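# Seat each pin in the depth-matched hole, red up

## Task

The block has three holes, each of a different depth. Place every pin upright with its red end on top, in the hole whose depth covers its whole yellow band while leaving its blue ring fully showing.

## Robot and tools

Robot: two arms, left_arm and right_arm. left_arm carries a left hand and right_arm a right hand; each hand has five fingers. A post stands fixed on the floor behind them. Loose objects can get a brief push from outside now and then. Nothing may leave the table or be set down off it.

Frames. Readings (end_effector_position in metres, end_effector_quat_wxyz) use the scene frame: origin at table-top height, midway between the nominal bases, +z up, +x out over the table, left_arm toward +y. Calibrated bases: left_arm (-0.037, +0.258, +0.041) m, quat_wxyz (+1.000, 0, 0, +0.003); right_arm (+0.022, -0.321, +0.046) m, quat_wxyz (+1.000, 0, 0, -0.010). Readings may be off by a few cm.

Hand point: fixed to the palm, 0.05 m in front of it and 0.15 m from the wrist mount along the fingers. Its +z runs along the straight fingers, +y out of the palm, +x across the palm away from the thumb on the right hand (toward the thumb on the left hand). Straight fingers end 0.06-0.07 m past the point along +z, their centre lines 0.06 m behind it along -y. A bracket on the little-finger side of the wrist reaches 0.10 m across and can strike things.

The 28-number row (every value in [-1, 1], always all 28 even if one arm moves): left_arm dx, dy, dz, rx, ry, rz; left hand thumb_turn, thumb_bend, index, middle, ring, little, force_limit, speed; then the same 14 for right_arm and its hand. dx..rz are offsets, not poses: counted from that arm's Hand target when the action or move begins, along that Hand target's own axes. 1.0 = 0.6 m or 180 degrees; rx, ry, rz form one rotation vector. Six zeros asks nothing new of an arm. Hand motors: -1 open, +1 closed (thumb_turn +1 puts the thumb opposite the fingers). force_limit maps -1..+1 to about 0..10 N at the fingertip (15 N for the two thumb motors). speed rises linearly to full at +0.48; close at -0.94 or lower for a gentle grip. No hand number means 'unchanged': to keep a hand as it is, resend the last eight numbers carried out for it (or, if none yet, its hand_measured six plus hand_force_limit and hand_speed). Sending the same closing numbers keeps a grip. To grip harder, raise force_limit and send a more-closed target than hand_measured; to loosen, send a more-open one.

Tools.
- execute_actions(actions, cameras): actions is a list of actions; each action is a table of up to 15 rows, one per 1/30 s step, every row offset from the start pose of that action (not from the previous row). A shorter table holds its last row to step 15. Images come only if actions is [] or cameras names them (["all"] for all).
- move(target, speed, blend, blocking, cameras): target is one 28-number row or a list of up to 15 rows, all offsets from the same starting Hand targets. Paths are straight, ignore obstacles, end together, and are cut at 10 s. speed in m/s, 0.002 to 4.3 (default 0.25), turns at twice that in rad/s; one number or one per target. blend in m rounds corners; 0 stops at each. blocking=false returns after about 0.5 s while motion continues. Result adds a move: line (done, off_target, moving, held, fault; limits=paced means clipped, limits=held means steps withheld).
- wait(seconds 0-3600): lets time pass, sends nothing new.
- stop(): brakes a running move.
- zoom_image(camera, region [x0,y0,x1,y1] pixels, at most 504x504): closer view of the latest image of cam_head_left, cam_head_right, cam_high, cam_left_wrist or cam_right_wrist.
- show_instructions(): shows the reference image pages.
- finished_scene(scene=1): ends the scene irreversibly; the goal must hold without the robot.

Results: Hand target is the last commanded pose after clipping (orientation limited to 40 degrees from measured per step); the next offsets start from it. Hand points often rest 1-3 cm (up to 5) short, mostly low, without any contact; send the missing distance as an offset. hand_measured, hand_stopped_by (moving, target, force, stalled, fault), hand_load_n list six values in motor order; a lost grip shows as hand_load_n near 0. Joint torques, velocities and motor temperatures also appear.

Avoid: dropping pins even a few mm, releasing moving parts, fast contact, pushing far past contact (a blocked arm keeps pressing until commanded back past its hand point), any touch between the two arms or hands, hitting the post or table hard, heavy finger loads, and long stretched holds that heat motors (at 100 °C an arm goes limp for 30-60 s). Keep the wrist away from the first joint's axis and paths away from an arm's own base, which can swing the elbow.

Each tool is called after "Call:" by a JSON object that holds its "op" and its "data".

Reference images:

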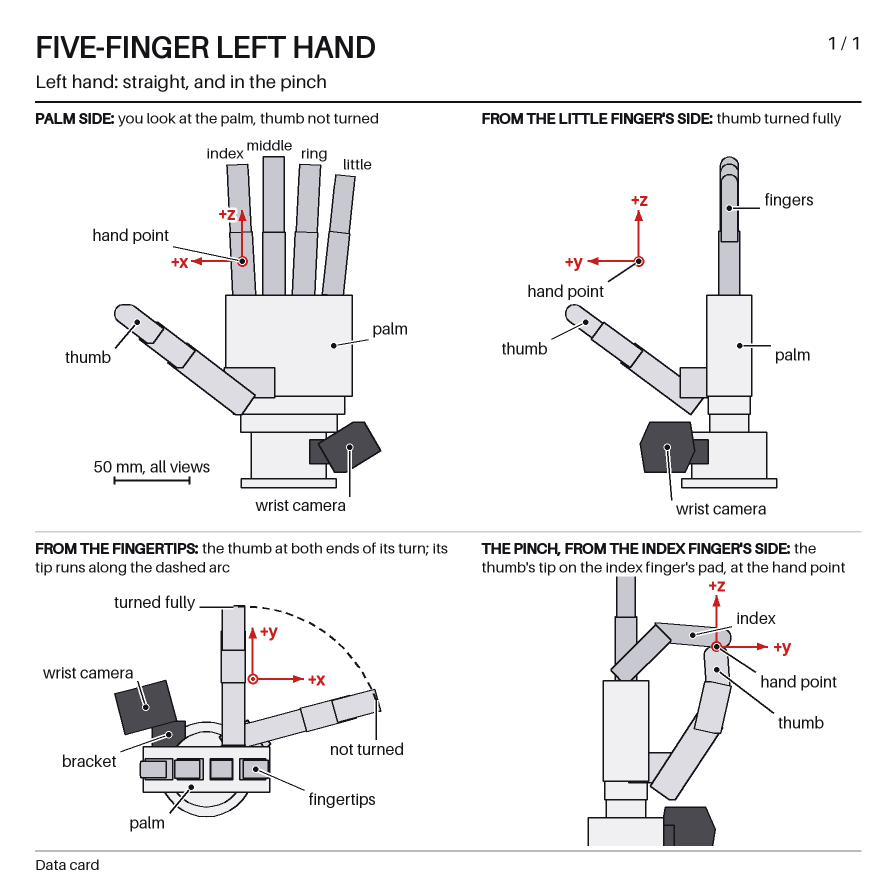

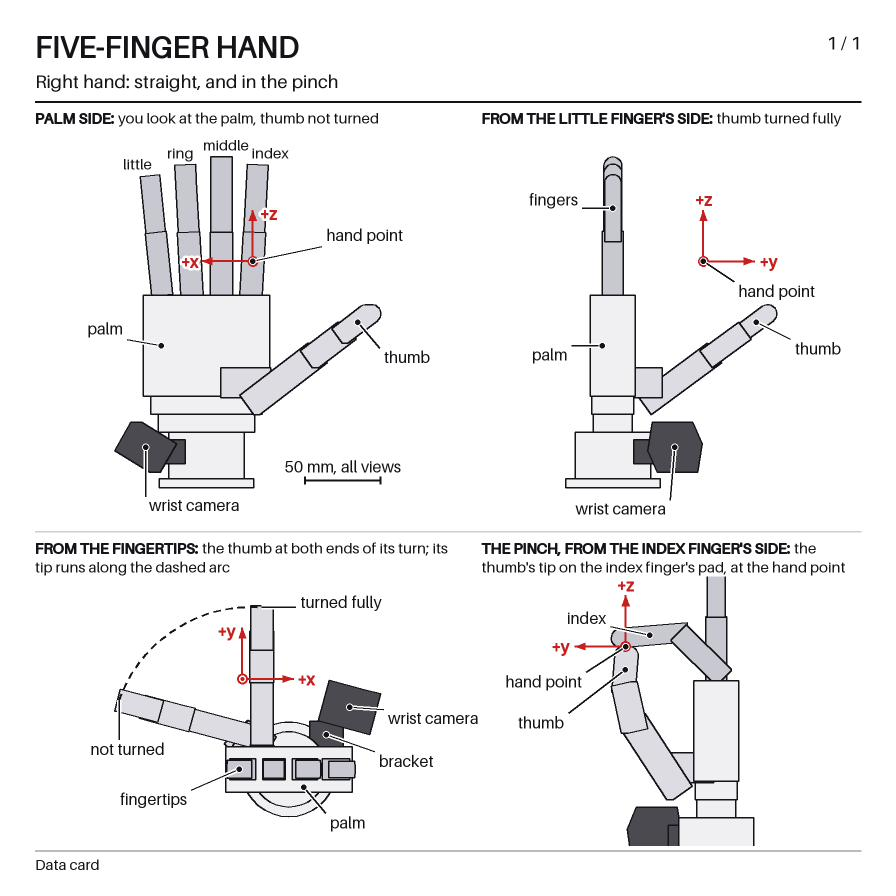

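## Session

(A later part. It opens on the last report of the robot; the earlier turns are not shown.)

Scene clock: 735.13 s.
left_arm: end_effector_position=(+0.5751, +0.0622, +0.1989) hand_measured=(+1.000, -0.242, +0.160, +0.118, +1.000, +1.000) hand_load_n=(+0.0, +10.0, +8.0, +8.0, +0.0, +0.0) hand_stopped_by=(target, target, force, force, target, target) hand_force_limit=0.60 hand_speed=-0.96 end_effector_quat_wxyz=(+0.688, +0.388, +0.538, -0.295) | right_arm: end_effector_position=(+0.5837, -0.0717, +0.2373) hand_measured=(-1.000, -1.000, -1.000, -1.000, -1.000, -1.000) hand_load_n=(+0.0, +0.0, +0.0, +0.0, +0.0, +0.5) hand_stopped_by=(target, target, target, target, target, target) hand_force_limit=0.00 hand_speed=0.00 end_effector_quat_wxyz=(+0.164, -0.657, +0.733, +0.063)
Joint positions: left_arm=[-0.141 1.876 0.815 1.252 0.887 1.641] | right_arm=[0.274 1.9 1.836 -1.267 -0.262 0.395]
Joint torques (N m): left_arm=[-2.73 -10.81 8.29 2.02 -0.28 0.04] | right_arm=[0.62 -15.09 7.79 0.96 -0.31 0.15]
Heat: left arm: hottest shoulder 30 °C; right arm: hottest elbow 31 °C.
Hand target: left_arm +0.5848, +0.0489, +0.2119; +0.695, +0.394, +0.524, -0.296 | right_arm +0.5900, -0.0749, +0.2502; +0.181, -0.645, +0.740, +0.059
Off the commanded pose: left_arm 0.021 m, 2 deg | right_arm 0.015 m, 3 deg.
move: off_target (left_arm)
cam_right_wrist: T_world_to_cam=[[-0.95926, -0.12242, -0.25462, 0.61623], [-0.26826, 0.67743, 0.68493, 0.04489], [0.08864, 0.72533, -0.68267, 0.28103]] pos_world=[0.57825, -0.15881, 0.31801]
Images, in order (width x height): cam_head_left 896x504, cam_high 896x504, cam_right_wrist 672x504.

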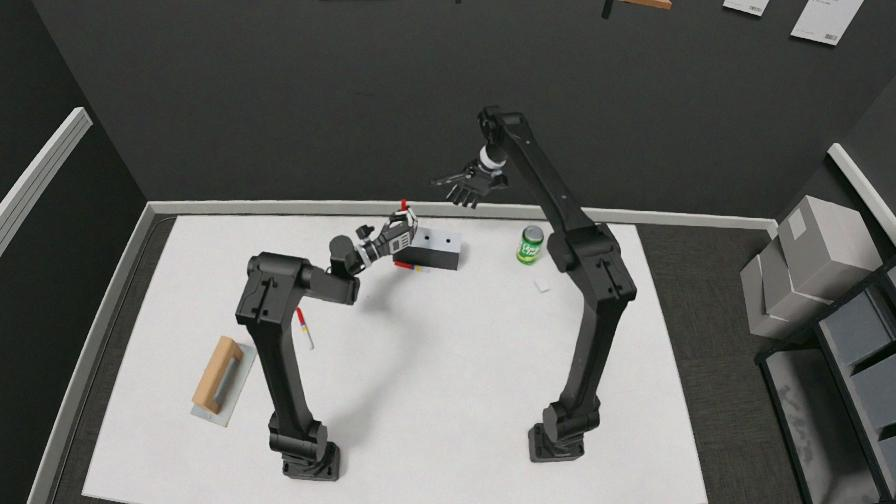

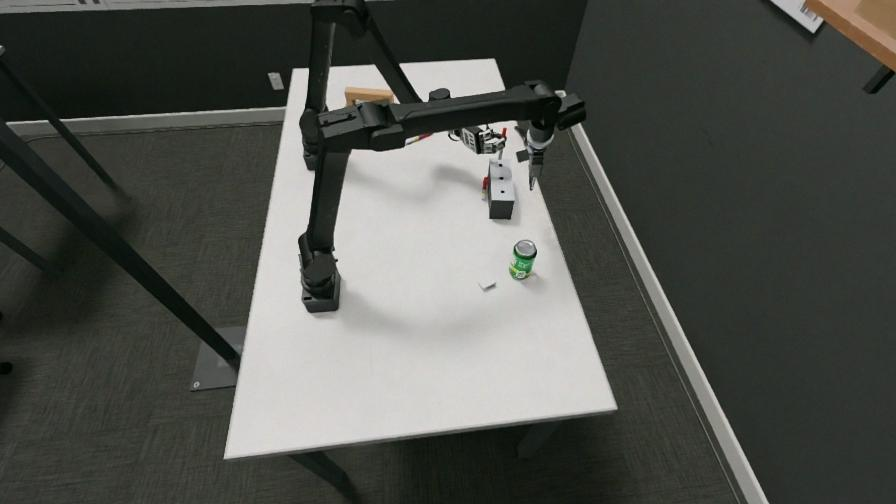

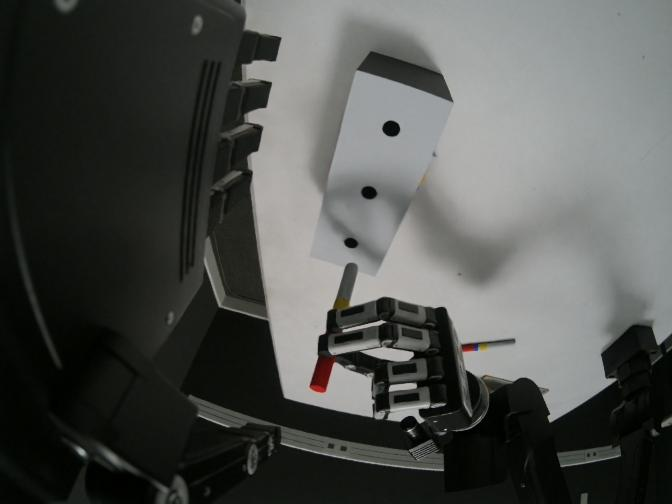

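Call:
{"op": "move", "data": {"target": [0.0186,-0.0014,0.0109,0,0,0,1,-0.24,0.31,0.31,1,1,0.6,-0.96,0,0,0,0,0,0,-1,-1,-1,-1,-1,-1,0,0.0], "speed": 0.04, "cameras": ["cam_right_wrist","cam_head_left","cam_high"]}}

Call:
{"op": "zoom_image", "data": {"camera": "cam_right_wrist", "region": [300, 200, 420, 320]}}

Call:
{"op": "zoom_image", "data": {"camera": "cam_high", "region": [470, 120, 530, 180]}}

Scene clock: 739.47 s.
left_arm: end_effector_position=(+0.5795, +0.0536, +0.1828) hand_measured=(+1.000, -0.242, +0.160, +0.118, +1.000, +1.000) hand_load_n=(+0.0, +10.0, +8.0, +8.0, +0.0, +0.0) hand_stopped_by=(target, target, force, force, target, target) hand_force_limit=0.60 hand_speed=-0.96 end_effector_quat_wxyz=(+0.681, +0.386, +0.545, -0.300) | right_arm: end_effector_position=(+0.5837, -0.0717, +0.2373) hand_measured=(-1.000, -1.000, -1.000, -1.000, -1.000, -1.000) hand_load_n=(+0.0, +0.0, +0.0, +0.0, +0.0, +0.0) hand_stopped_by=(target, target, target, target, target, target) hand_force_limit=0.00 hand_speed=0.00 end_effector_quat_wxyz=(+0.164, -0.657, +0.733, +0.063)
Joint positions: left_arm=[-0.156 1.914 0.832 1.252 0.876 1.641] | right_arm=[0.274 1.9 1.836 -1.267 -0.262 0.395]
Joint torques (N m): left_arm=[-3.19 -11.46 8.23 2.85 -0.27 0.1] | right_arm=[0.91 -15.15 7.73 0.98 -0.32 0.15]
Heat: left arm: hottest shoulder 30 °C; right arm: hottest elbow 32 °C.
Hand target: left_arm +0.5904, +0.0429, +0.2019; +0.695, +0.394, +0.524, -0.296 | right_arm +0.5900, -0.0749, +0.2502; +0.181, -0.645, +0.740, +0.059
Off the commanded pose: left_arm 0.024 m, 3 deg | right_arm 0.015 m, 3 deg.
move: off_target (left_arm)
cam_right_wrist: T_world_to_cam=[[-0.95926, -0.12242, -0.25462, 0.61623], [-0.26826, 0.67743, 0.68493, 0.04489], [0.08864, 0.72533, -0.68267, 0.28103]] pos_world=[0.57825, -0.15881, 0.31801]
Images, in order (width x height): cam_head_left 896x504, cam_high 896x504, cam_right_wrist 672x504.

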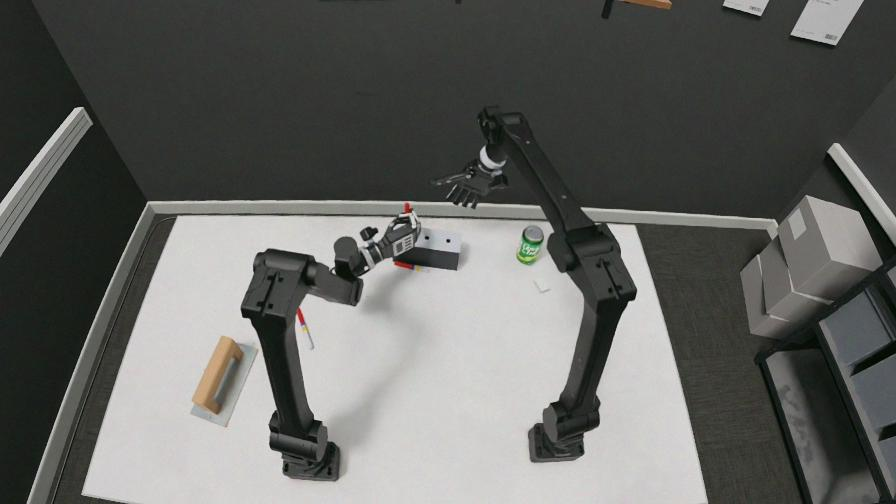

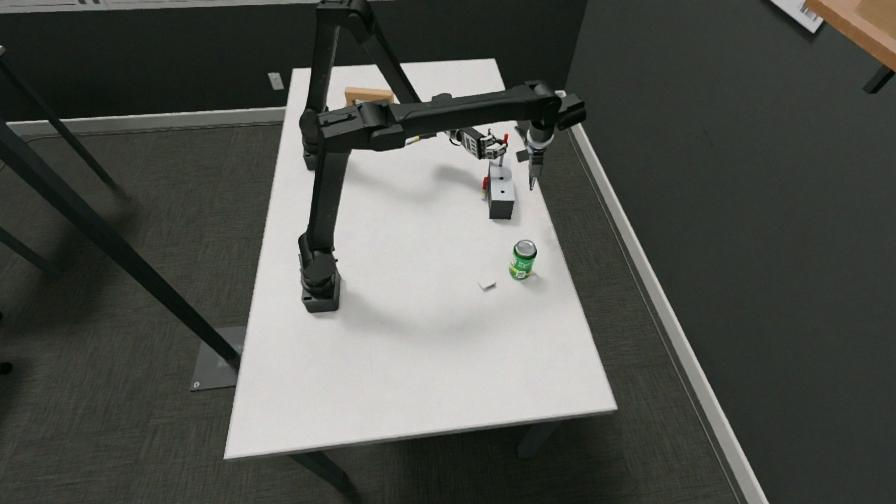

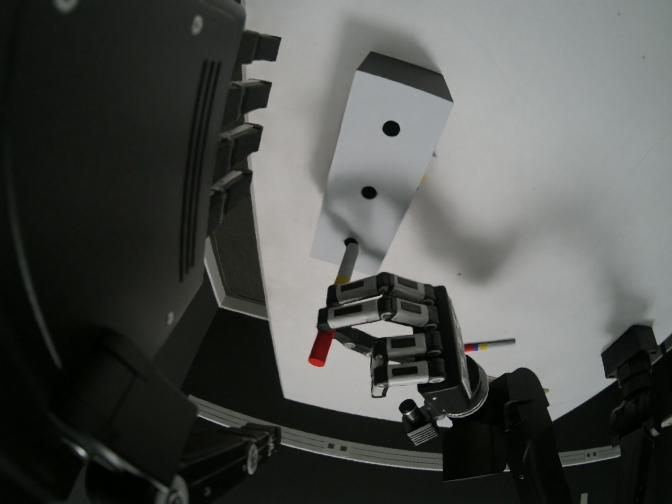

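Scaled by 4.200 from the camera's image (finer frame: 960x720).

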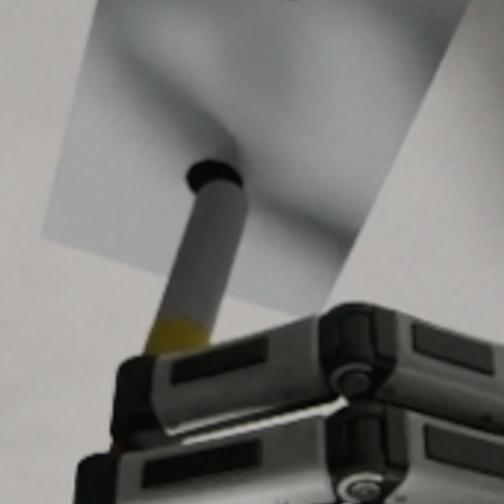

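Scaled by 8.400 from the camera's image (finer frame: 1280x720).

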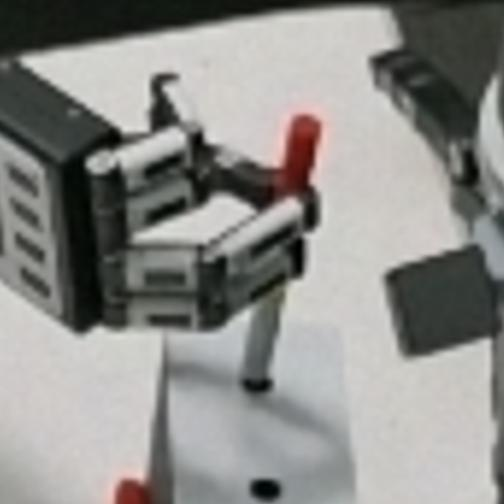

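Call:
{"op": "zoom_image", "data": {"camera": "cam_head_left", "region": [380, 190, 440, 250]}}

Call:
{"op": "move", "data": {"target": [0.0052,0.0030,-0.0009,0,0,0,1,-0.24,0.31,0.31,1,1,0.6,-0.96,0,0,0,0,0,0,-1,-1,-1,-1,-1,-1,0,0.0], "speed": 0.02, "cameras": ["cam_right_wrist","cam_high"]}}

Call:
{"op": "zoom_image", "data": {"camera": "cam_right_wrist", "region": [300, 200, 420, 320]}}

Call:
{"op": "zoom_image", "data": {"camera": "cam_high", "region": [470, 120, 530, 180]}}

Scaled by 8.400 from the camera's image (finer frame: 1280x720).

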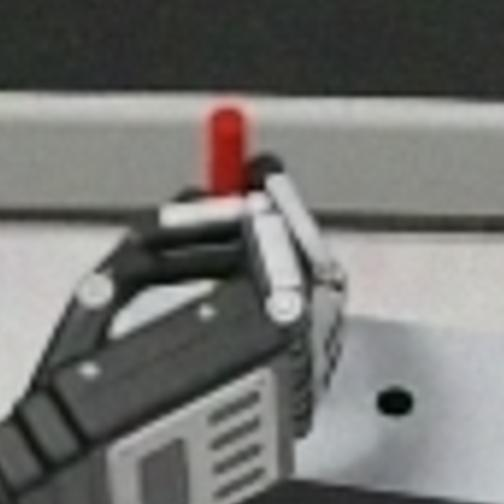

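Scene clock: 741.87 s.
left_arm: end_effector_position=(+0.5829, +0.0561, +0.1823) hand_measured=(+1.000, -0.242, +0.160, +0.118, +1.000, +1.000) hand_load_n=(+0.0, +10.0, +8.0, +8.0, +0.0, +0.0) hand_stopped_by=(target, target, force, force, target, target) hand_force_limit=0.60 hand_speed=-0.96 end_effector_quat_wxyz=(+0.682, +0.385, +0.545, -0.299) | right_arm: end_effector_position=(+0.5837, -0.0717, +0.2373) hand_measured=(-1.000, -1.000, -1.000, -1.000, -1.000, -1.000) hand_load_n=(+0.0, +0.0, +0.0, +0.0, +0.0, +0.0) hand_stopped_by=(target, target, target, target, target, target) hand_force_limit=0.00 hand_speed=0.00 end_effector_quat_wxyz=(+0.164, -0.657, +0.733, +0.063)
Joint positions: left_arm=[-0.152 1.921 0.84 1.252 0.876 1.641] | right_arm=[0.274 1.9 1.836 -1.267 -0.262 0.395]
Joint torques (N m): left_arm=[-2.73 -11.46 8.16 2.86 -0.1 0.06] | right_arm=[0.56 -15.15 7.71 0.95 -0.32 0.15]
Heat: left arm: hottest shoulder 30 °C; right arm: hottest elbow 32 °C.
Hand target: left_arm +0.5925, +0.0443, +0.1992; +0.695, +0.394, +0.524, -0.296 | right_arm +0.5900, -0.0749, +0.2502; +0.181, -0.645, +0.740, +0.059
Off the commanded pose: left_arm 0.023 m, 3 deg | right_arm 0.015 m, 3 deg.
move: off_target (left_arm)
cam_right_wrist: T_world_to_cam=[[-0.95926, -0.12242, -0.25462, 0.61623], [-0.26826, 0.67743, 0.68493, 0.04489], [0.08864, 0.72533, -0.68267, 0.28103]] pos_world=[0.57825, -0.15881, 0.31801]
Images, in order (width x height): cam_high 896x504, cam_right_wrist 672x504.

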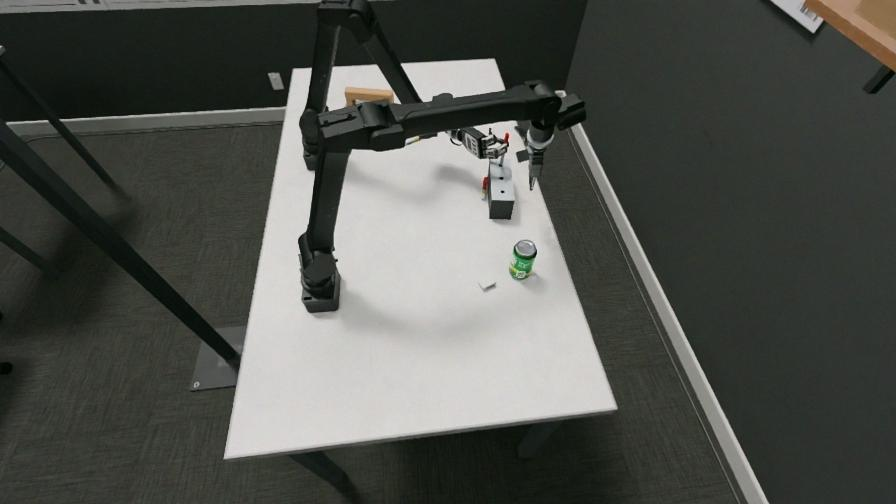

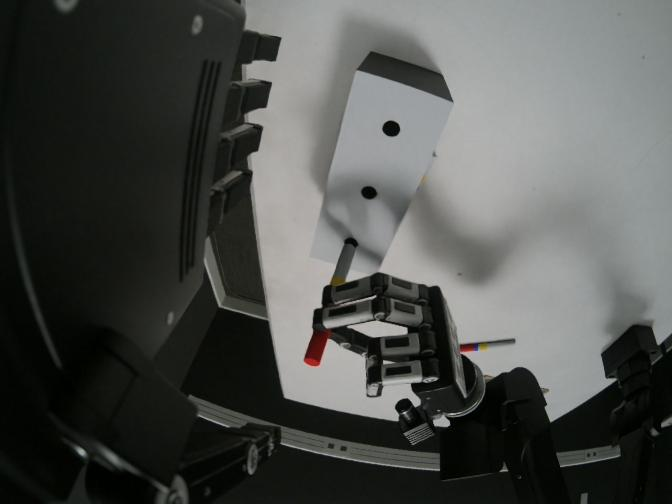

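Scaled by 4.200 from the camera's image (finer frame: 960x720).

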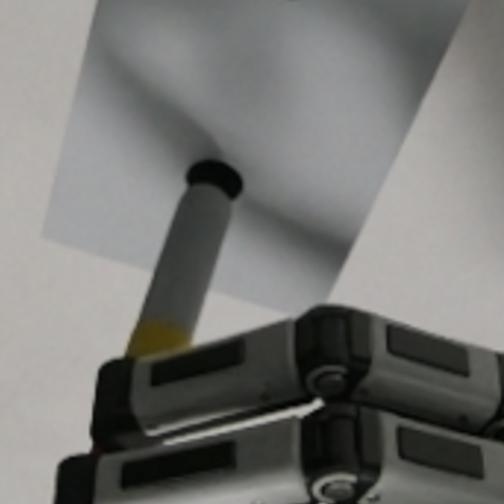

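Scaled by 8.400 from the camera's image (finer frame: 1280x720).

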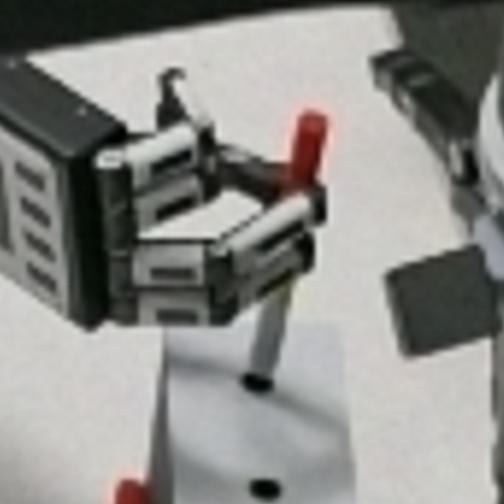

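Call:
{"op": "move", "data": {"target": [0.0064,-0.0016,-0.0009,0,0,0,1,-0.24,0.31,0.31,1,1,0.6,-0.96,0,0,0,0,0,0,-1,-1,-1,-1,-1,-1,0,0.0], "speed": 0.02, "cameras": ["cam_right_wrist","cam_high"]}}

Call:
{"op": "zoom_image", "data": {"camera": "cam_right_wrist", "region": [310, 210, 400, 300]}}

Call:
{"op": "zoom_image", "data": {"camera": "cam_high", "region": [480, 130, 520, 170]}}

Scene clock: 746.87 s.
left_arm: end_effector_position=(+0.5830, +0.0561, +0.1756) hand_measured=(+1.000, -0.242, +0.160, +0.118, +1.000, +1.000) hand_load_n=(+0.0, +10.0, +8.0, +7.5, +0.0, +0.0) hand_stopped_by=(target, target, force, force, target, target) hand_force_limit=0.60 hand_speed=-0.96 end_effector_quat_wxyz=(+0.679, +0.384, +0.549, -0.300) | right_arm: end_effector_position=(+0.5837, -0.0717, +0.2373) hand_measured=(-1.000, -1.000, -1.000, -1.000, -1.000, -1.000) hand_load_n=(+0.0, +0.0, +0.0, +0.0, +0.0, +0.0) hand_stopped_by=(target, target, target, target, target, target) hand_force_limit=0.00 hand_speed=0.00 end_effector_quat_wxyz=(+0.164, -0.657, +0.733, +0.063)
Joint positions: left_arm=[-0.152 1.931 0.84 1.252 0.876 1.641] | right_arm=[0.274 1.9 1.836 -1.267 -0.262 0.395]
Joint torques (N m): left_arm=[-2.37 -11.34 7.94 3.34 -0.07 0.08] | right_arm=[0.62 -15.21 7.68 0.96 -0.33 0.13]
Heat: left arm: hottest shoulder 30 °C; right arm: hottest elbow 32 °C.
Hand target: left_arm +0.5925, +0.0443, +0.1952; +0.695, +0.394, +0.524, -0.296 | right_arm +0.5900, -0.0749, +0.2502; +0.181, -0.645, +0.740, +0.059
Off the commanded pose: left_arm 0.025 m, 4 deg | right_arm 0.015 m, 3 deg.
move: off_target (left_arm)
cam_right_wrist: T_world_to_cam=[[-0.95926, -0.12242, -0.25462, 0.61623], [-0.26826, 0.67743, 0.68493, 0.04489], [0.08864, 0.72533, -0.68267, 0.28103]] pos_world=[0.57825, -0.15881, 0.31801]
Images, in order (width x height): cam_high 896x504, cam_right_wrist 672x504.

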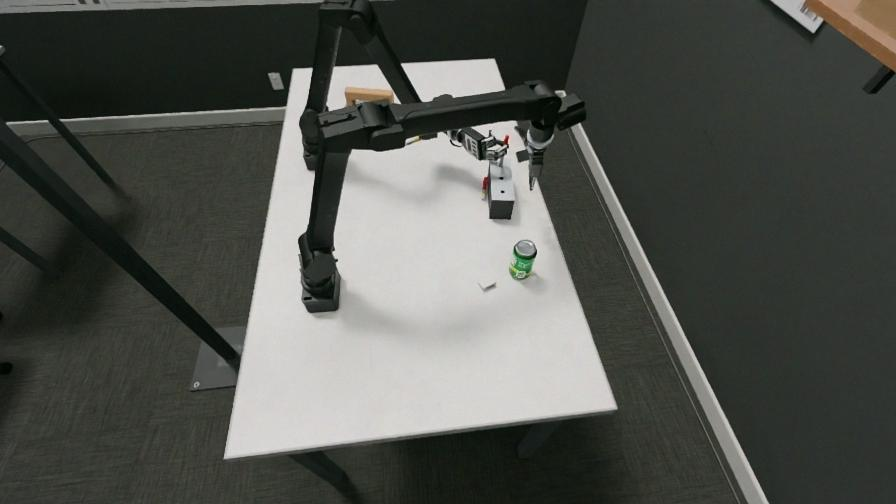

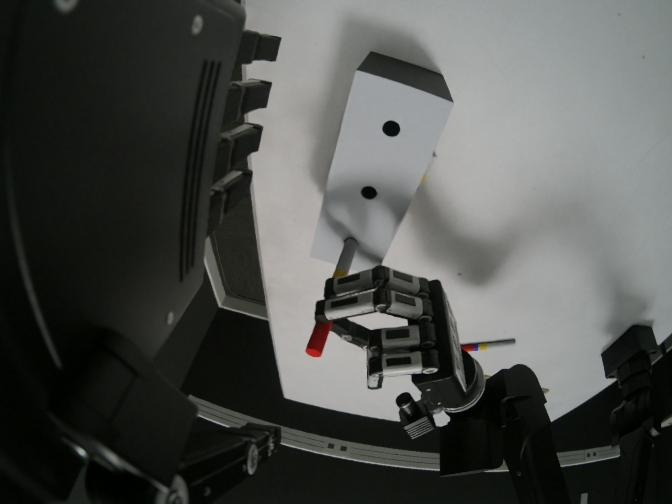

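Scaled by 5.600 from the camera's image (finer frame: 960x720).

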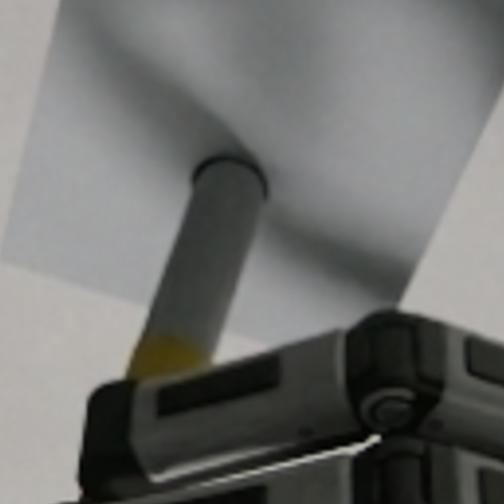

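Scaled by 12.600 from the camera's image (finer frame: 1280x720).

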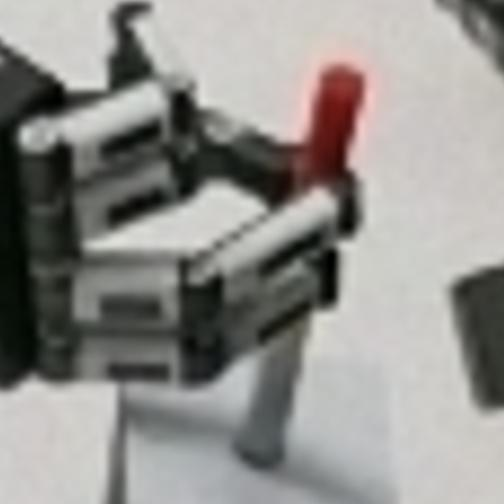

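Call:
{"op": "move", "data": {"target": [0.0064,-0.0016,-0.0009,0,0,0,1,-0.24,0.31,0.31,1,1,0.6,-0.96,0,0,0,0,0,0,-1,-1,-1,-1,-1,-1,0,0.0], "speed": 0.02, "cameras": ["cam_right_wrist","cam_high"]}}

Call:
{"op": "zoom_image", "data": {"camera": "cam_right_wrist", "region": [310, 210, 400, 300]}}

Scene clock: 748.27 s.
left_arm: end_effector_position=(+0.5834, +0.0560, +0.1730) hand_measured=(+1.000, -0.242, +0.160, +0.118, +1.000, +1.000) hand_load_n=(+0.0, +10.0, +8.0, +8.0, +0.0, +0.0) hand_stopped_by=(target, target, force, force, target, target) hand_force_limit=0.60 hand_speed=-0.96 end_effector_quat_wxyz=(+0.679, +0.384, +0.549, -0.300) | right_arm: end_effector_position=(+0.5837, -0.0717, +0.2373) hand_measured=(-1.000, -1.000, -1.000, -1.000, -1.000, -1.000) hand_load_n=(+0.0, +0.0, +0.0, +0.0, +0.0, +0.0) hand_stopped_by=(target, target, target, target, target, target) hand_force_limit=0.00 hand_speed=0.00 end_effector_quat_wxyz=(+0.164, -0.657, +0.733, +0.063)
Joint positions: left_arm=[-0.152 1.939 0.841 1.258 0.876 1.641] | right_arm=[0.274 1.9 1.836 -1.267 -0.262 0.395]
Joint torques (N m): left_arm=[-2.61 -11.22 7.83 3.4 -0.14 0.07] | right_arm=[0.73 -15.21 7.69 0.99 -0.33 0.13]
Heat: left arm: hottest shoulder 30 °C; right arm: hottest elbow 32 °C.
Hand target: left_arm +0.5925, +0.0442, +0.1913; +0.695, +0.394, +0.524, -0.296 | right_arm +0.5900, -0.0749, +0.2502; +0.181, -0.645, +0.740, +0.059
Off the commanded pose: left_arm 0.023 m, 4 deg | right_arm 0.015 m, 3 deg.
move: off_target (left_arm)
cam_right_wrist: T_world_to_cam=[[-0.95926, -0.12242, -0.25462, 0.61623], [-0.26826, 0.67743, 0.68493, 0.04489], [0.08864, 0.72533, -0.68267, 0.28103]] pos_world=[0.57825, -0.15881, 0.31801]
Images, in order (width x height): cam_high 896x504, cam_right_wrist 672x504.

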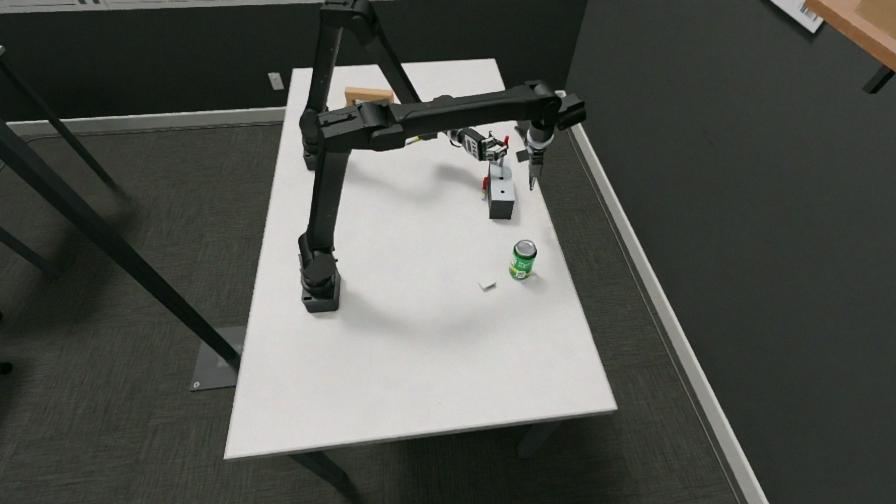

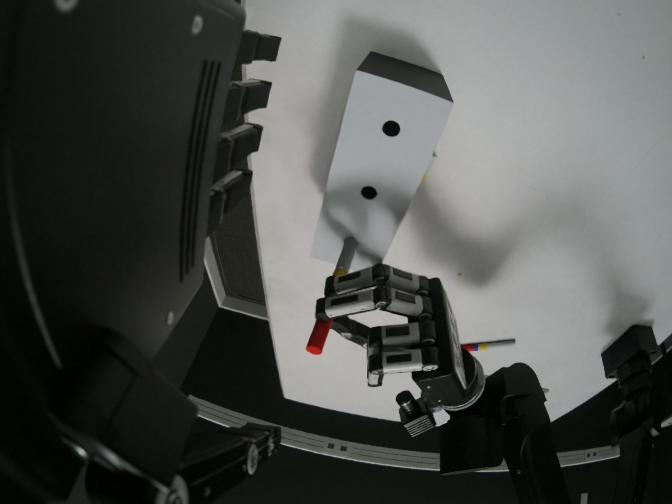

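Scaled by 5.600 from the camera's image (finer frame: 960x720).

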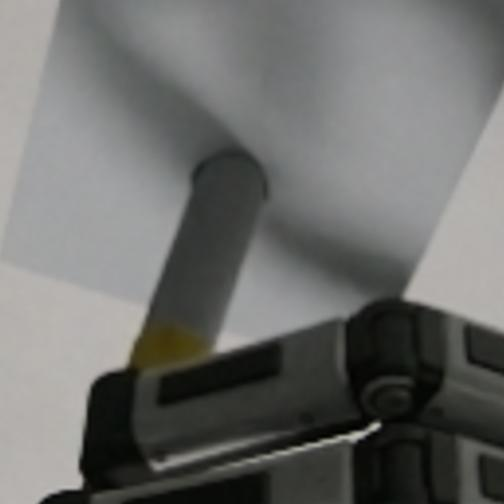

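Call:
{"op": "move", "data": {"target": [0.0064,-0.0016,-0.0009,0,0,0,1,-0.24,0.31,0.31,1,1,0.6,-0.96,0,0,0,0,0,0,-1,-1,-1,-1,-1,-1,0,0.0], "speed": 0.02, "cameras": ["cam_right_wrist"]}}

Call:
{"op": "zoom_image", "data": {"camera": "cam_right_wrist", "region": [310, 210, 400, 300]}}

Scene clock: 749.77 s.
left_arm: end_effector_position=(+0.5832, +0.0560, +0.1730) hand_measured=(+1.000, -0.242, +0.160, +0.118, +1.000, +1.000) hand_load_n=(-0.5, +10.0, +7.5, +8.0, +0.0, +0.0) hand_stopped_by=(target, target, force, force, target, target) hand_force_limit=0.60 hand_speed=-0.96 end_effector_quat_wxyz=(+0.682, +0.385, +0.545, -0.299) | right_arm: end_effector_position=(+0.5837, -0.0717, +0.2373) hand_measured=(-1.000, -1.000, -1.000, -1.000, -1.000, -1.000) hand_load_n=(+0.0, +0.0, +0.0, +0.0, +0.0, +0.0) hand_stopped_by=(target, target, target, target, target, target) hand_force_limit=0.00 hand_speed=0.00 end_effector_quat_wxyz=(+0.164, -0.657, +0.733, +0.063)
Joint positions: left_arm=[-0.152 1.945 0.841 1.273 0.876 1.641] | right_arm=[0.274 1.9 1.836 -1.267 -0.262 0.395]
Joint torques (N m): left_arm=[-2.9 -11.22 7.99 3.17 -0.11 0.06] | right_arm=[0.73 -15.27 7.75 0.99 -0.32 0.14]
Heat: left arm: hottest shoulder 30 °C; right arm: hottest elbow 32 °C.
Hand target: left_arm +0.5925, +0.0442, +0.1873; +0.695, +0.394, +0.524, -0.296 | right_arm +0.5900, -0.0749, +0.2502; +0.181, -0.645, +0.740, +0.059
Off the commanded pose: left_arm 0.021 m, 3 deg | right_arm 0.015 m, 3 deg.
move: off_target (left_arm)
cam_right_wrist: T_world_to_cam=[[-0.95926, -0.12242, -0.25462, 0.61623], [-0.26826, 0.67743, 0.68493, 0.04489], [0.08864, 0.72533, -0.68267, 0.28103]] pos_world=[0.57825, -0.15881, 0.31801]

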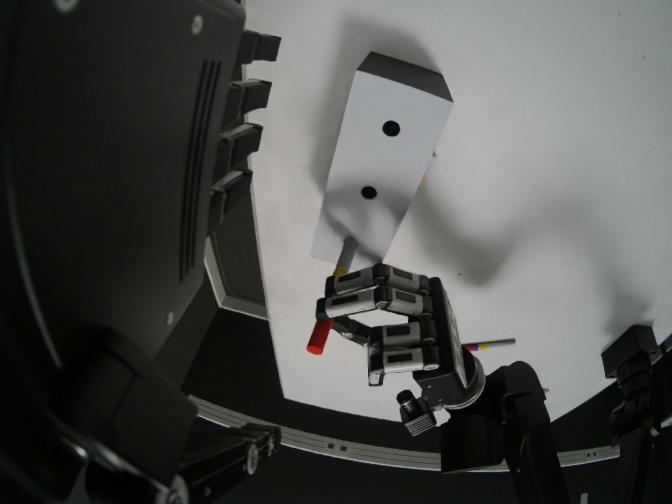

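Scaled by 5.600 from the camera's image (finer frame: 960x720).

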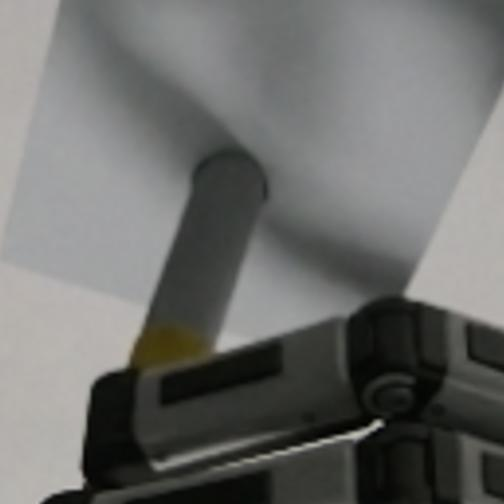

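Call:
{"op": "move", "data": {"target": [[-0.0096,0.0024,0.0014,0,0,0,1,-0.24,0.31,0.31,1,1,0.6,-0.96,0,0,0,0,0,0,-1,-1,-1,-1,-1,-1,0,0.0],[-0.0096,0.0047,-0.0015,0,0,0,1,-0.24,0.31,0.31,1,1,0.6,-0.96,0,0,0,0,0,0,-1,-1,-1,-1,-1,-1,0,0.0]], "speed": 0.02, "cameras": ["cam_right_wrist","cam_high"]}}

Call:
{"op": "zoom_image", "data": {"camera": "cam_right_wrist", "region": [310, 210, 400, 300]}}

Call:
{"op": "zoom_image", "data": {"camera": "cam_high", "region": [480, 130, 520, 170]}}

Scene clock: 752.13 s.
left_arm: end_effector_position=(+0.5828, +0.0556, +0.1730) hand_measured=(+1.000, -0.242, +0.160, +0.118, +1.000, +1.000) hand_load_n=(+0.0, +10.0, +8.0, +8.0, +0.0, +0.0) hand_stopped_by=(target, target, force, force, target, target) hand_force_limit=0.60 hand_speed=-0.96 end_effector_quat_wxyz=(+0.681, +0.386, +0.545, -0.300) | right_arm: end_effector_position=(+0.5837, -0.0717, +0.2373) hand_measured=(-1.000, -1.000, -1.000, -1.000, -1.000, -1.000) hand_load_n=(+0.0, +0.0, +0.0, +0.0, +0.0, +0.0) hand_stopped_by=(target, target, target, target, target, target) hand_force_limit=0.00 hand_speed=0.00 end_effector_quat_wxyz=(+0.164, -0.657, +0.733, +0.063)
Joint positions: left_arm=[-0.152 1.945 0.841 1.273 0.879 1.641] | right_arm=[0.274 1.9 1.836 -1.267 -0.262 0.395]
Joint torques (N m): left_arm=[-2.67 -12.1 7.79 2.66 -0.07 0.07] | right_arm=[0.79 -15.27 7.75 0.98 -0.32 0.14]
Heat: left arm: hottest shoulder 30 °C; right arm: hottest elbow 32 °C.
Hand target: left_arm +0.5928, +0.0464, +0.1933; +0.695, +0.394, +0.524, -0.296 | right_arm +0.5900, -0.0749, +0.2502; +0.181, -0.645, +0.740, +0.059
Off the commanded pose: left_arm 0.024 m, 3 deg | right_arm 0.015 m, 3 deg.
move: off_target (left_arm)
cam_right_wrist: T_world_to_cam=[[-0.95926, -0.12242, -0.25462, 0.61623], [-0.26826, 0.67743, 0.68493, 0.04489], [0.08864, 0.72533, -0.68267, 0.28103]] pos_world=[0.57825, -0.15881, 0.31801]
Images, in order (width x height): cam_high 896x504, cam_right_wrist 672x504.

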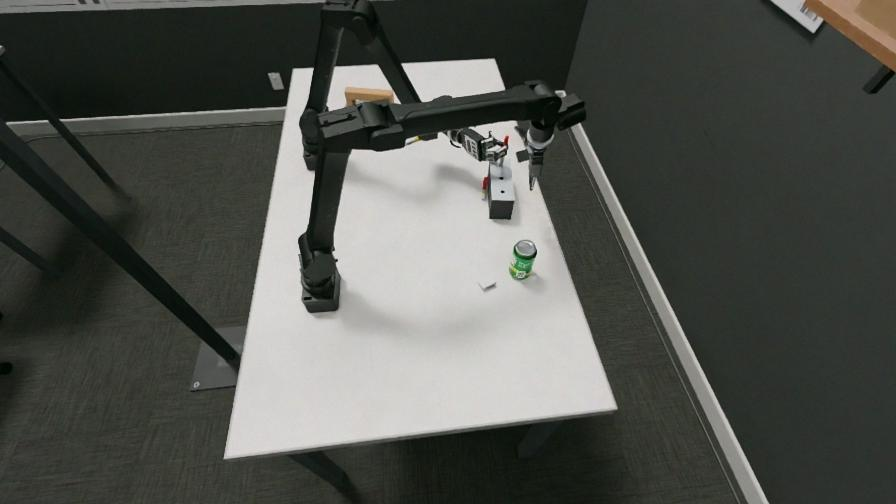

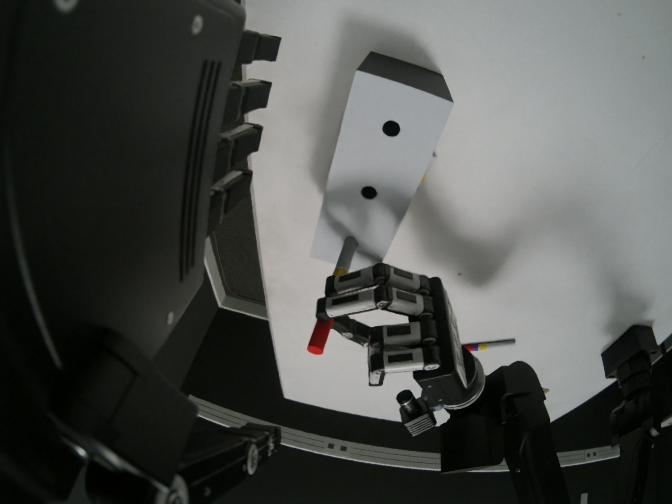

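Scaled by 5.600 from the camera's image (finer frame: 960x720).

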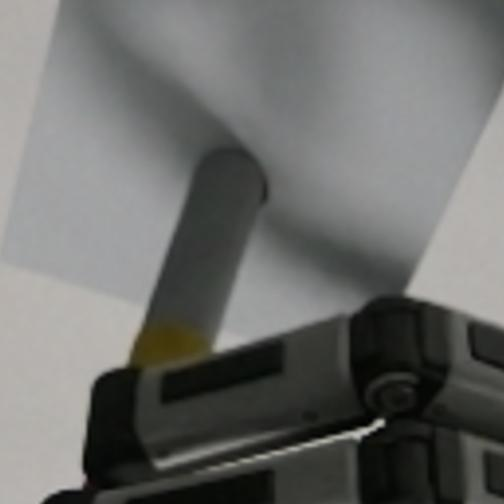

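Scaled by 12.600 from the camera's image (finer frame: 1280x720).

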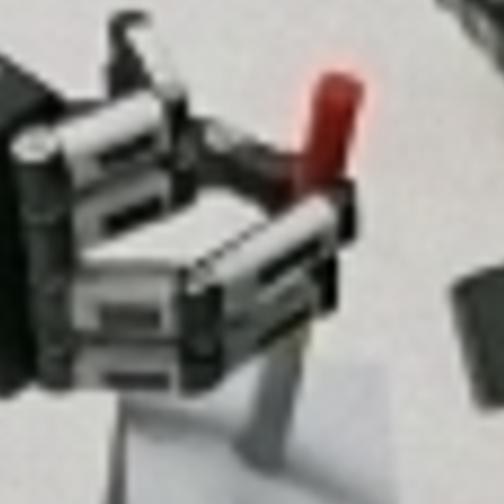

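Call:
{"op": "move", "data": {"target": [[-0.0096,0.0024,0.0014,0,0,0,1,-0.24,0.31,0.31,1,1,0.6,-0.96,0,0,0,0,0,0,-1,-1,-1,-1,-1,-1,0,0.0],[-0.0096,0.0049,-0.0029,0,0,0,1,-0.24,0.31,0.31,1,1,0.6,-0.96,0,0,0,0,0,0,-1,-1,-1,-1,-1,-1,0,0.0]], "speed": 0.02, "cameras": ["cam_right_wrist","cam_high"]}}

Call:
{"op": "zoom_image", "data": {"camera": "cam_right_wrist", "region": [310, 210, 400, 300]}}

Scene clock: 755.70 s.
left_arm: end_effector_position=(+0.5820, +0.0546, +0.1728) hand_measured=(+1.000, -0.242, +0.160, +0.118, +1.000, +1.000) hand_load_n=(+0.0, +10.0, +8.0, +7.5, +0.0, +0.0) hand_stopped_by=(target, target, force, force, target, target) hand_force_limit=0.60 hand_speed=-0.96 end_effector_quat_wxyz=(+0.680, +0.388, +0.544, -0.302) | right_arm: end_effector_position=(+0.5837, -0.0717, +0.2373) hand_measured=(-1.000, -1.000, -1.000, -1.000, -1.000, -1.000) hand_load_n=(+0.0, +0.0, +0.0, +0.5, +0.0, +0.0) hand_stopped_by=(target, target, target, target, target, target) hand_force_limit=0.00 hand_speed=0.00 end_effector_quat_wxyz=(+0.164, -0.657, +0.733, +0.063)
Joint positions: left_arm=[-0.152 1.945 0.841 1.273 0.885 1.641] | right_arm=[0.274 1.9 1.836 -1.267 -0.262 0.395]
Joint torques (N m): left_arm=[-2.08 -13.04 7.56 2.17 -0.05 0.04] | right_arm=[0.67 -15.15 7.69 0.92 -0.33 0.14]
Heat: left arm: hottest shoulder 31 °C; right arm: hottest elbow 32 °C.
Hand target: left_arm +0.5927, +0.0494, +0.1993; +0.695, +0.394, +0.524, -0.296 | right_arm +0.5900, -0.0749, +0.2502; +0.181, -0.645, +0.740, +0.059
Off the commanded pose: left_arm 0.029 m, 3 deg | right_arm 0.015 m, 3 deg.
move: off_target (left_arm)
cam_right_wrist: T_world_to_cam=[[-0.95926, -0.12242, -0.25462, 0.61623], [-0.26826, 0.67743, 0.68493, 0.04489], [0.08864, 0.72533, -0.68267, 0.28103]] pos_world=[0.57825, -0.15881, 0.31801]
Images, in order (width x height): cam_high 896x504, cam_right_wrist 672x504.

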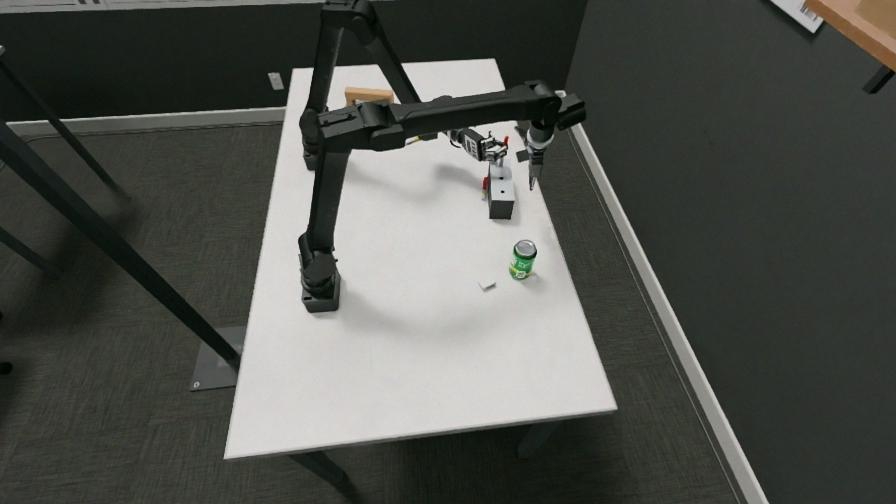

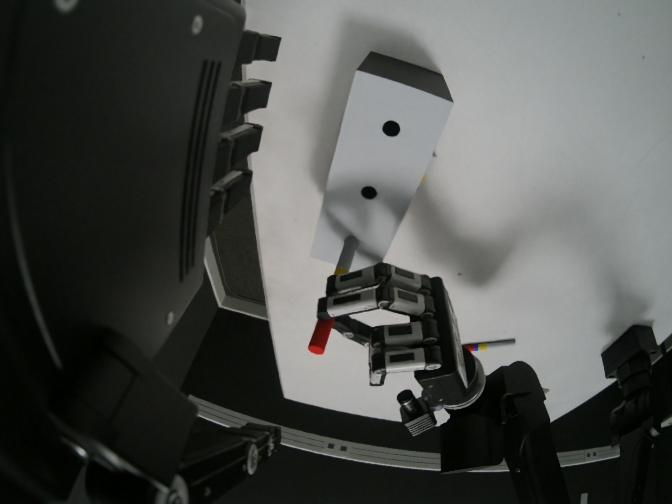

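Scaled by 5.600 from the camera's image (finer frame: 960x720).

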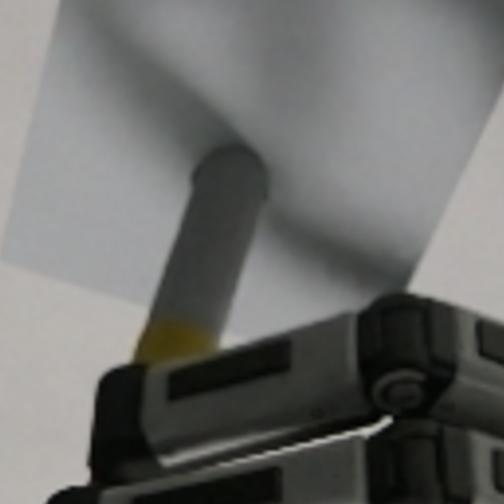

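Call:
{"op": "execute_actions", "data": {"actions": [], "cameras": ["cam_right_wrist", "cam_high"]}}

Scene clock: 758.53 s.
left_arm: end_effector_position=(+0.5820, +0.0546, +0.1728) hand_measured=(+1.000, -0.242, +0.160, +0.118, +1.000, +1.000) hand_load_n=(+0.0, +10.0, +8.0, +8.0, +0.0, +0.5) hand_stopped_by=(target, target, force, force, target, target) hand_force_limit=0.60 hand_speed=-0.96 end_effector_quat_wxyz=(+0.680, +0.388, +0.544, -0.302) | right_arm: end_effector_position=(+0.5837, -0.0717, +0.2373) hand_measured=(-1.000, -1.000, -1.000, -1.000, -1.000, -1.000) hand_load_n=(+0.0, +0.0, +0.5, +0.0, +0.0, +0.0) hand_stopped_by=(target, target, target, target, target, target) hand_force_limit=0.00 hand_speed=0.00 end_effector_quat_wxyz=(+0.164, -0.657, +0.733, +0.063)
Joint positions: left_arm=[-0.152 1.945 0.841 1.273 0.885 1.641] | right_arm=[0.274 1.9 1.836 -1.267 -0.262 0.395]
Joint velocities: within noise
Joint torques (N m): left_arm=[-2.49 -13.74 7.75 2.15 -0.08 0.02] | right_arm=[0.79 -15.33 7.73 0.94 -0.32 0.13]
Motor temperatures (°C): left_arm=[29 31 27 24 21 21] | right_arm=[23 31 32 24 25 24]
Heat: left arm: hottest shoulder 31 °C; right arm: hottest elbow 32 °C.
Hand target: left_arm +0.5927, +0.0494, +0.1993; +0.695, +0.394, +0.524, -0.296 | right_arm +0.5900, -0.0749, +0.2502; +0.181, -0.645, +0.740, +0.059
Off the commanded pose: left_arm 0.029 m, 3 deg | right_arm 0.015 m, 3 deg.
camera_calibration:
cam_right_wrist: T_world_to_cam=[[-0.95926, -0.12242, -0.25462, 0.61623], [-0.26826, 0.67743, 0.68493, 0.04489], [0.08864, 0.72533, -0.68267, 0.28103]] pos_world=[0.57825, -0.15881, 0.31801]
Images, in order (width x height): cam_high 896x504, cam_right_wrist 672x504.

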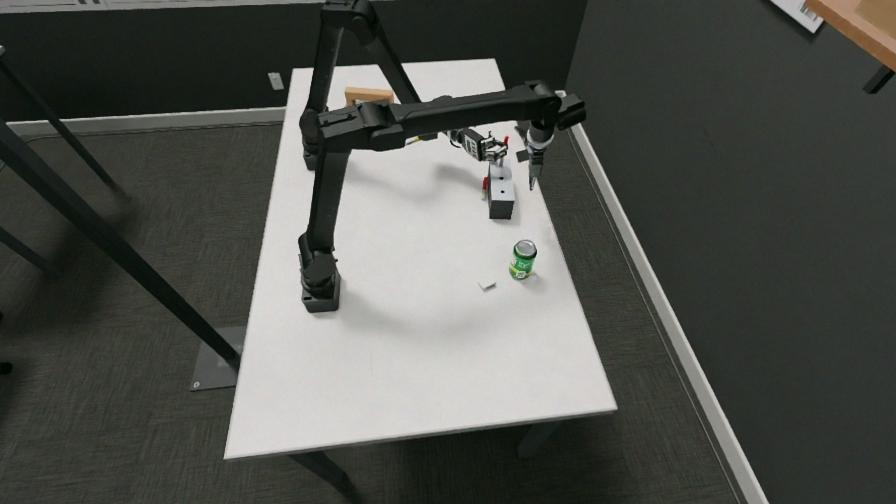

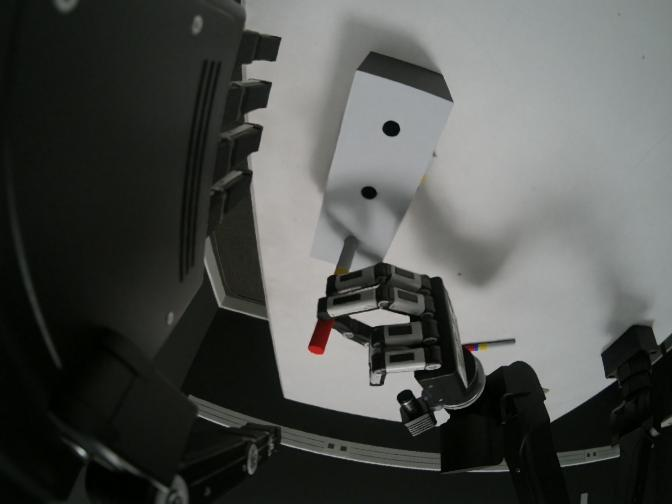

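Call:
{"op": "move", "data": {"target": [-0.0128, 0.0032, 0.0019, 0, 0, 0, 1, -0.24, 0.31, 0.31, 1, 1, 0.6, -0.96, 0, 0, 0, 0, 0, 0, -1, -1, -1, -1, -1, -1, 0, 0.0], "speed": 0.02, "cameras": ["cam_right_wrist"]}}

Scene clock: 760.00 s.
left_arm: end_effector_position=(+0.5821, +0.0544, +0.1730) hand_measured=(+1.000, -0.242, +0.160, +0.118, +1.000, +1.000) hand_load_n=(+0.0, +10.0, +8.0, +8.0, +0.0, +0.0) hand_stopped_by=(target, target, force, force, target, target) hand_force_limit=0.60 hand_speed=-0.96 end_effector_quat_wxyz=(+0.677, +0.388, +0.547, -0.304) | right_arm: end_effector_position=(+0.5837, -0.0717, +0.2373) hand_measured=(-1.000, -1.000, -1.000, -1.000, -1.000, -1.000) hand_load_n=(+0.0, +0.0, +0.0, +0.0, +0.0, +0.0) hand_stopped_by=(target, target, target, target, target, target) hand_force_limit=0.00 hand_speed=0.00 end_effector_quat_wxyz=(+0.164, -0.657, +0.733, +0.063)
Joint positions: left_arm=[-0.152 1.937 0.841 1.255 0.887 1.641] | right_arm=[0.274 1.9 1.836 -1.267 -0.262 0.395]
Joint torques (N m): left_arm=[-1.85 -13.92 7.62 2.02 -0.11 0.05] | right_arm=[0.85 -15.09 7.75 0.96 -0.32 0.13]
Heat: left arm: hottest shoulder 31 °C; right arm: hottest elbow 32 °C.
Hand target: left_arm +0.5928, +0.0494, +0.2073; +0.695, +0.394, +0.524, -0.296 | right_arm +0.5900, -0.0749, +0.2502; +0.181, -0.645, +0.740, +0.059
Off the commanded pose: left_arm 0.036 m, 4 deg | right_arm 0.015 m, 3 deg.
move: off_target (left_arm)
cam_right_wrist: T_world_to_cam=[[-0.95926, -0.12242, -0.25462, 0.61623], [-0.26826, 0.67743, 0.68493, 0.04489], [0.08864, 0.72533, -0.68267, 0.28103]] pos_world=[0.57825, -0.15881, 0.31801]

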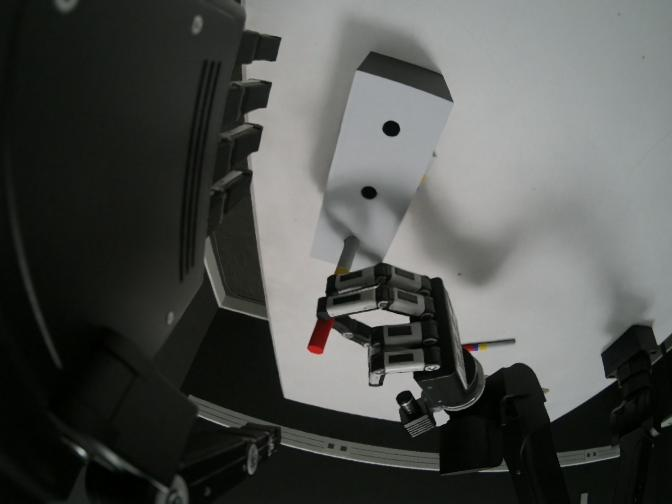

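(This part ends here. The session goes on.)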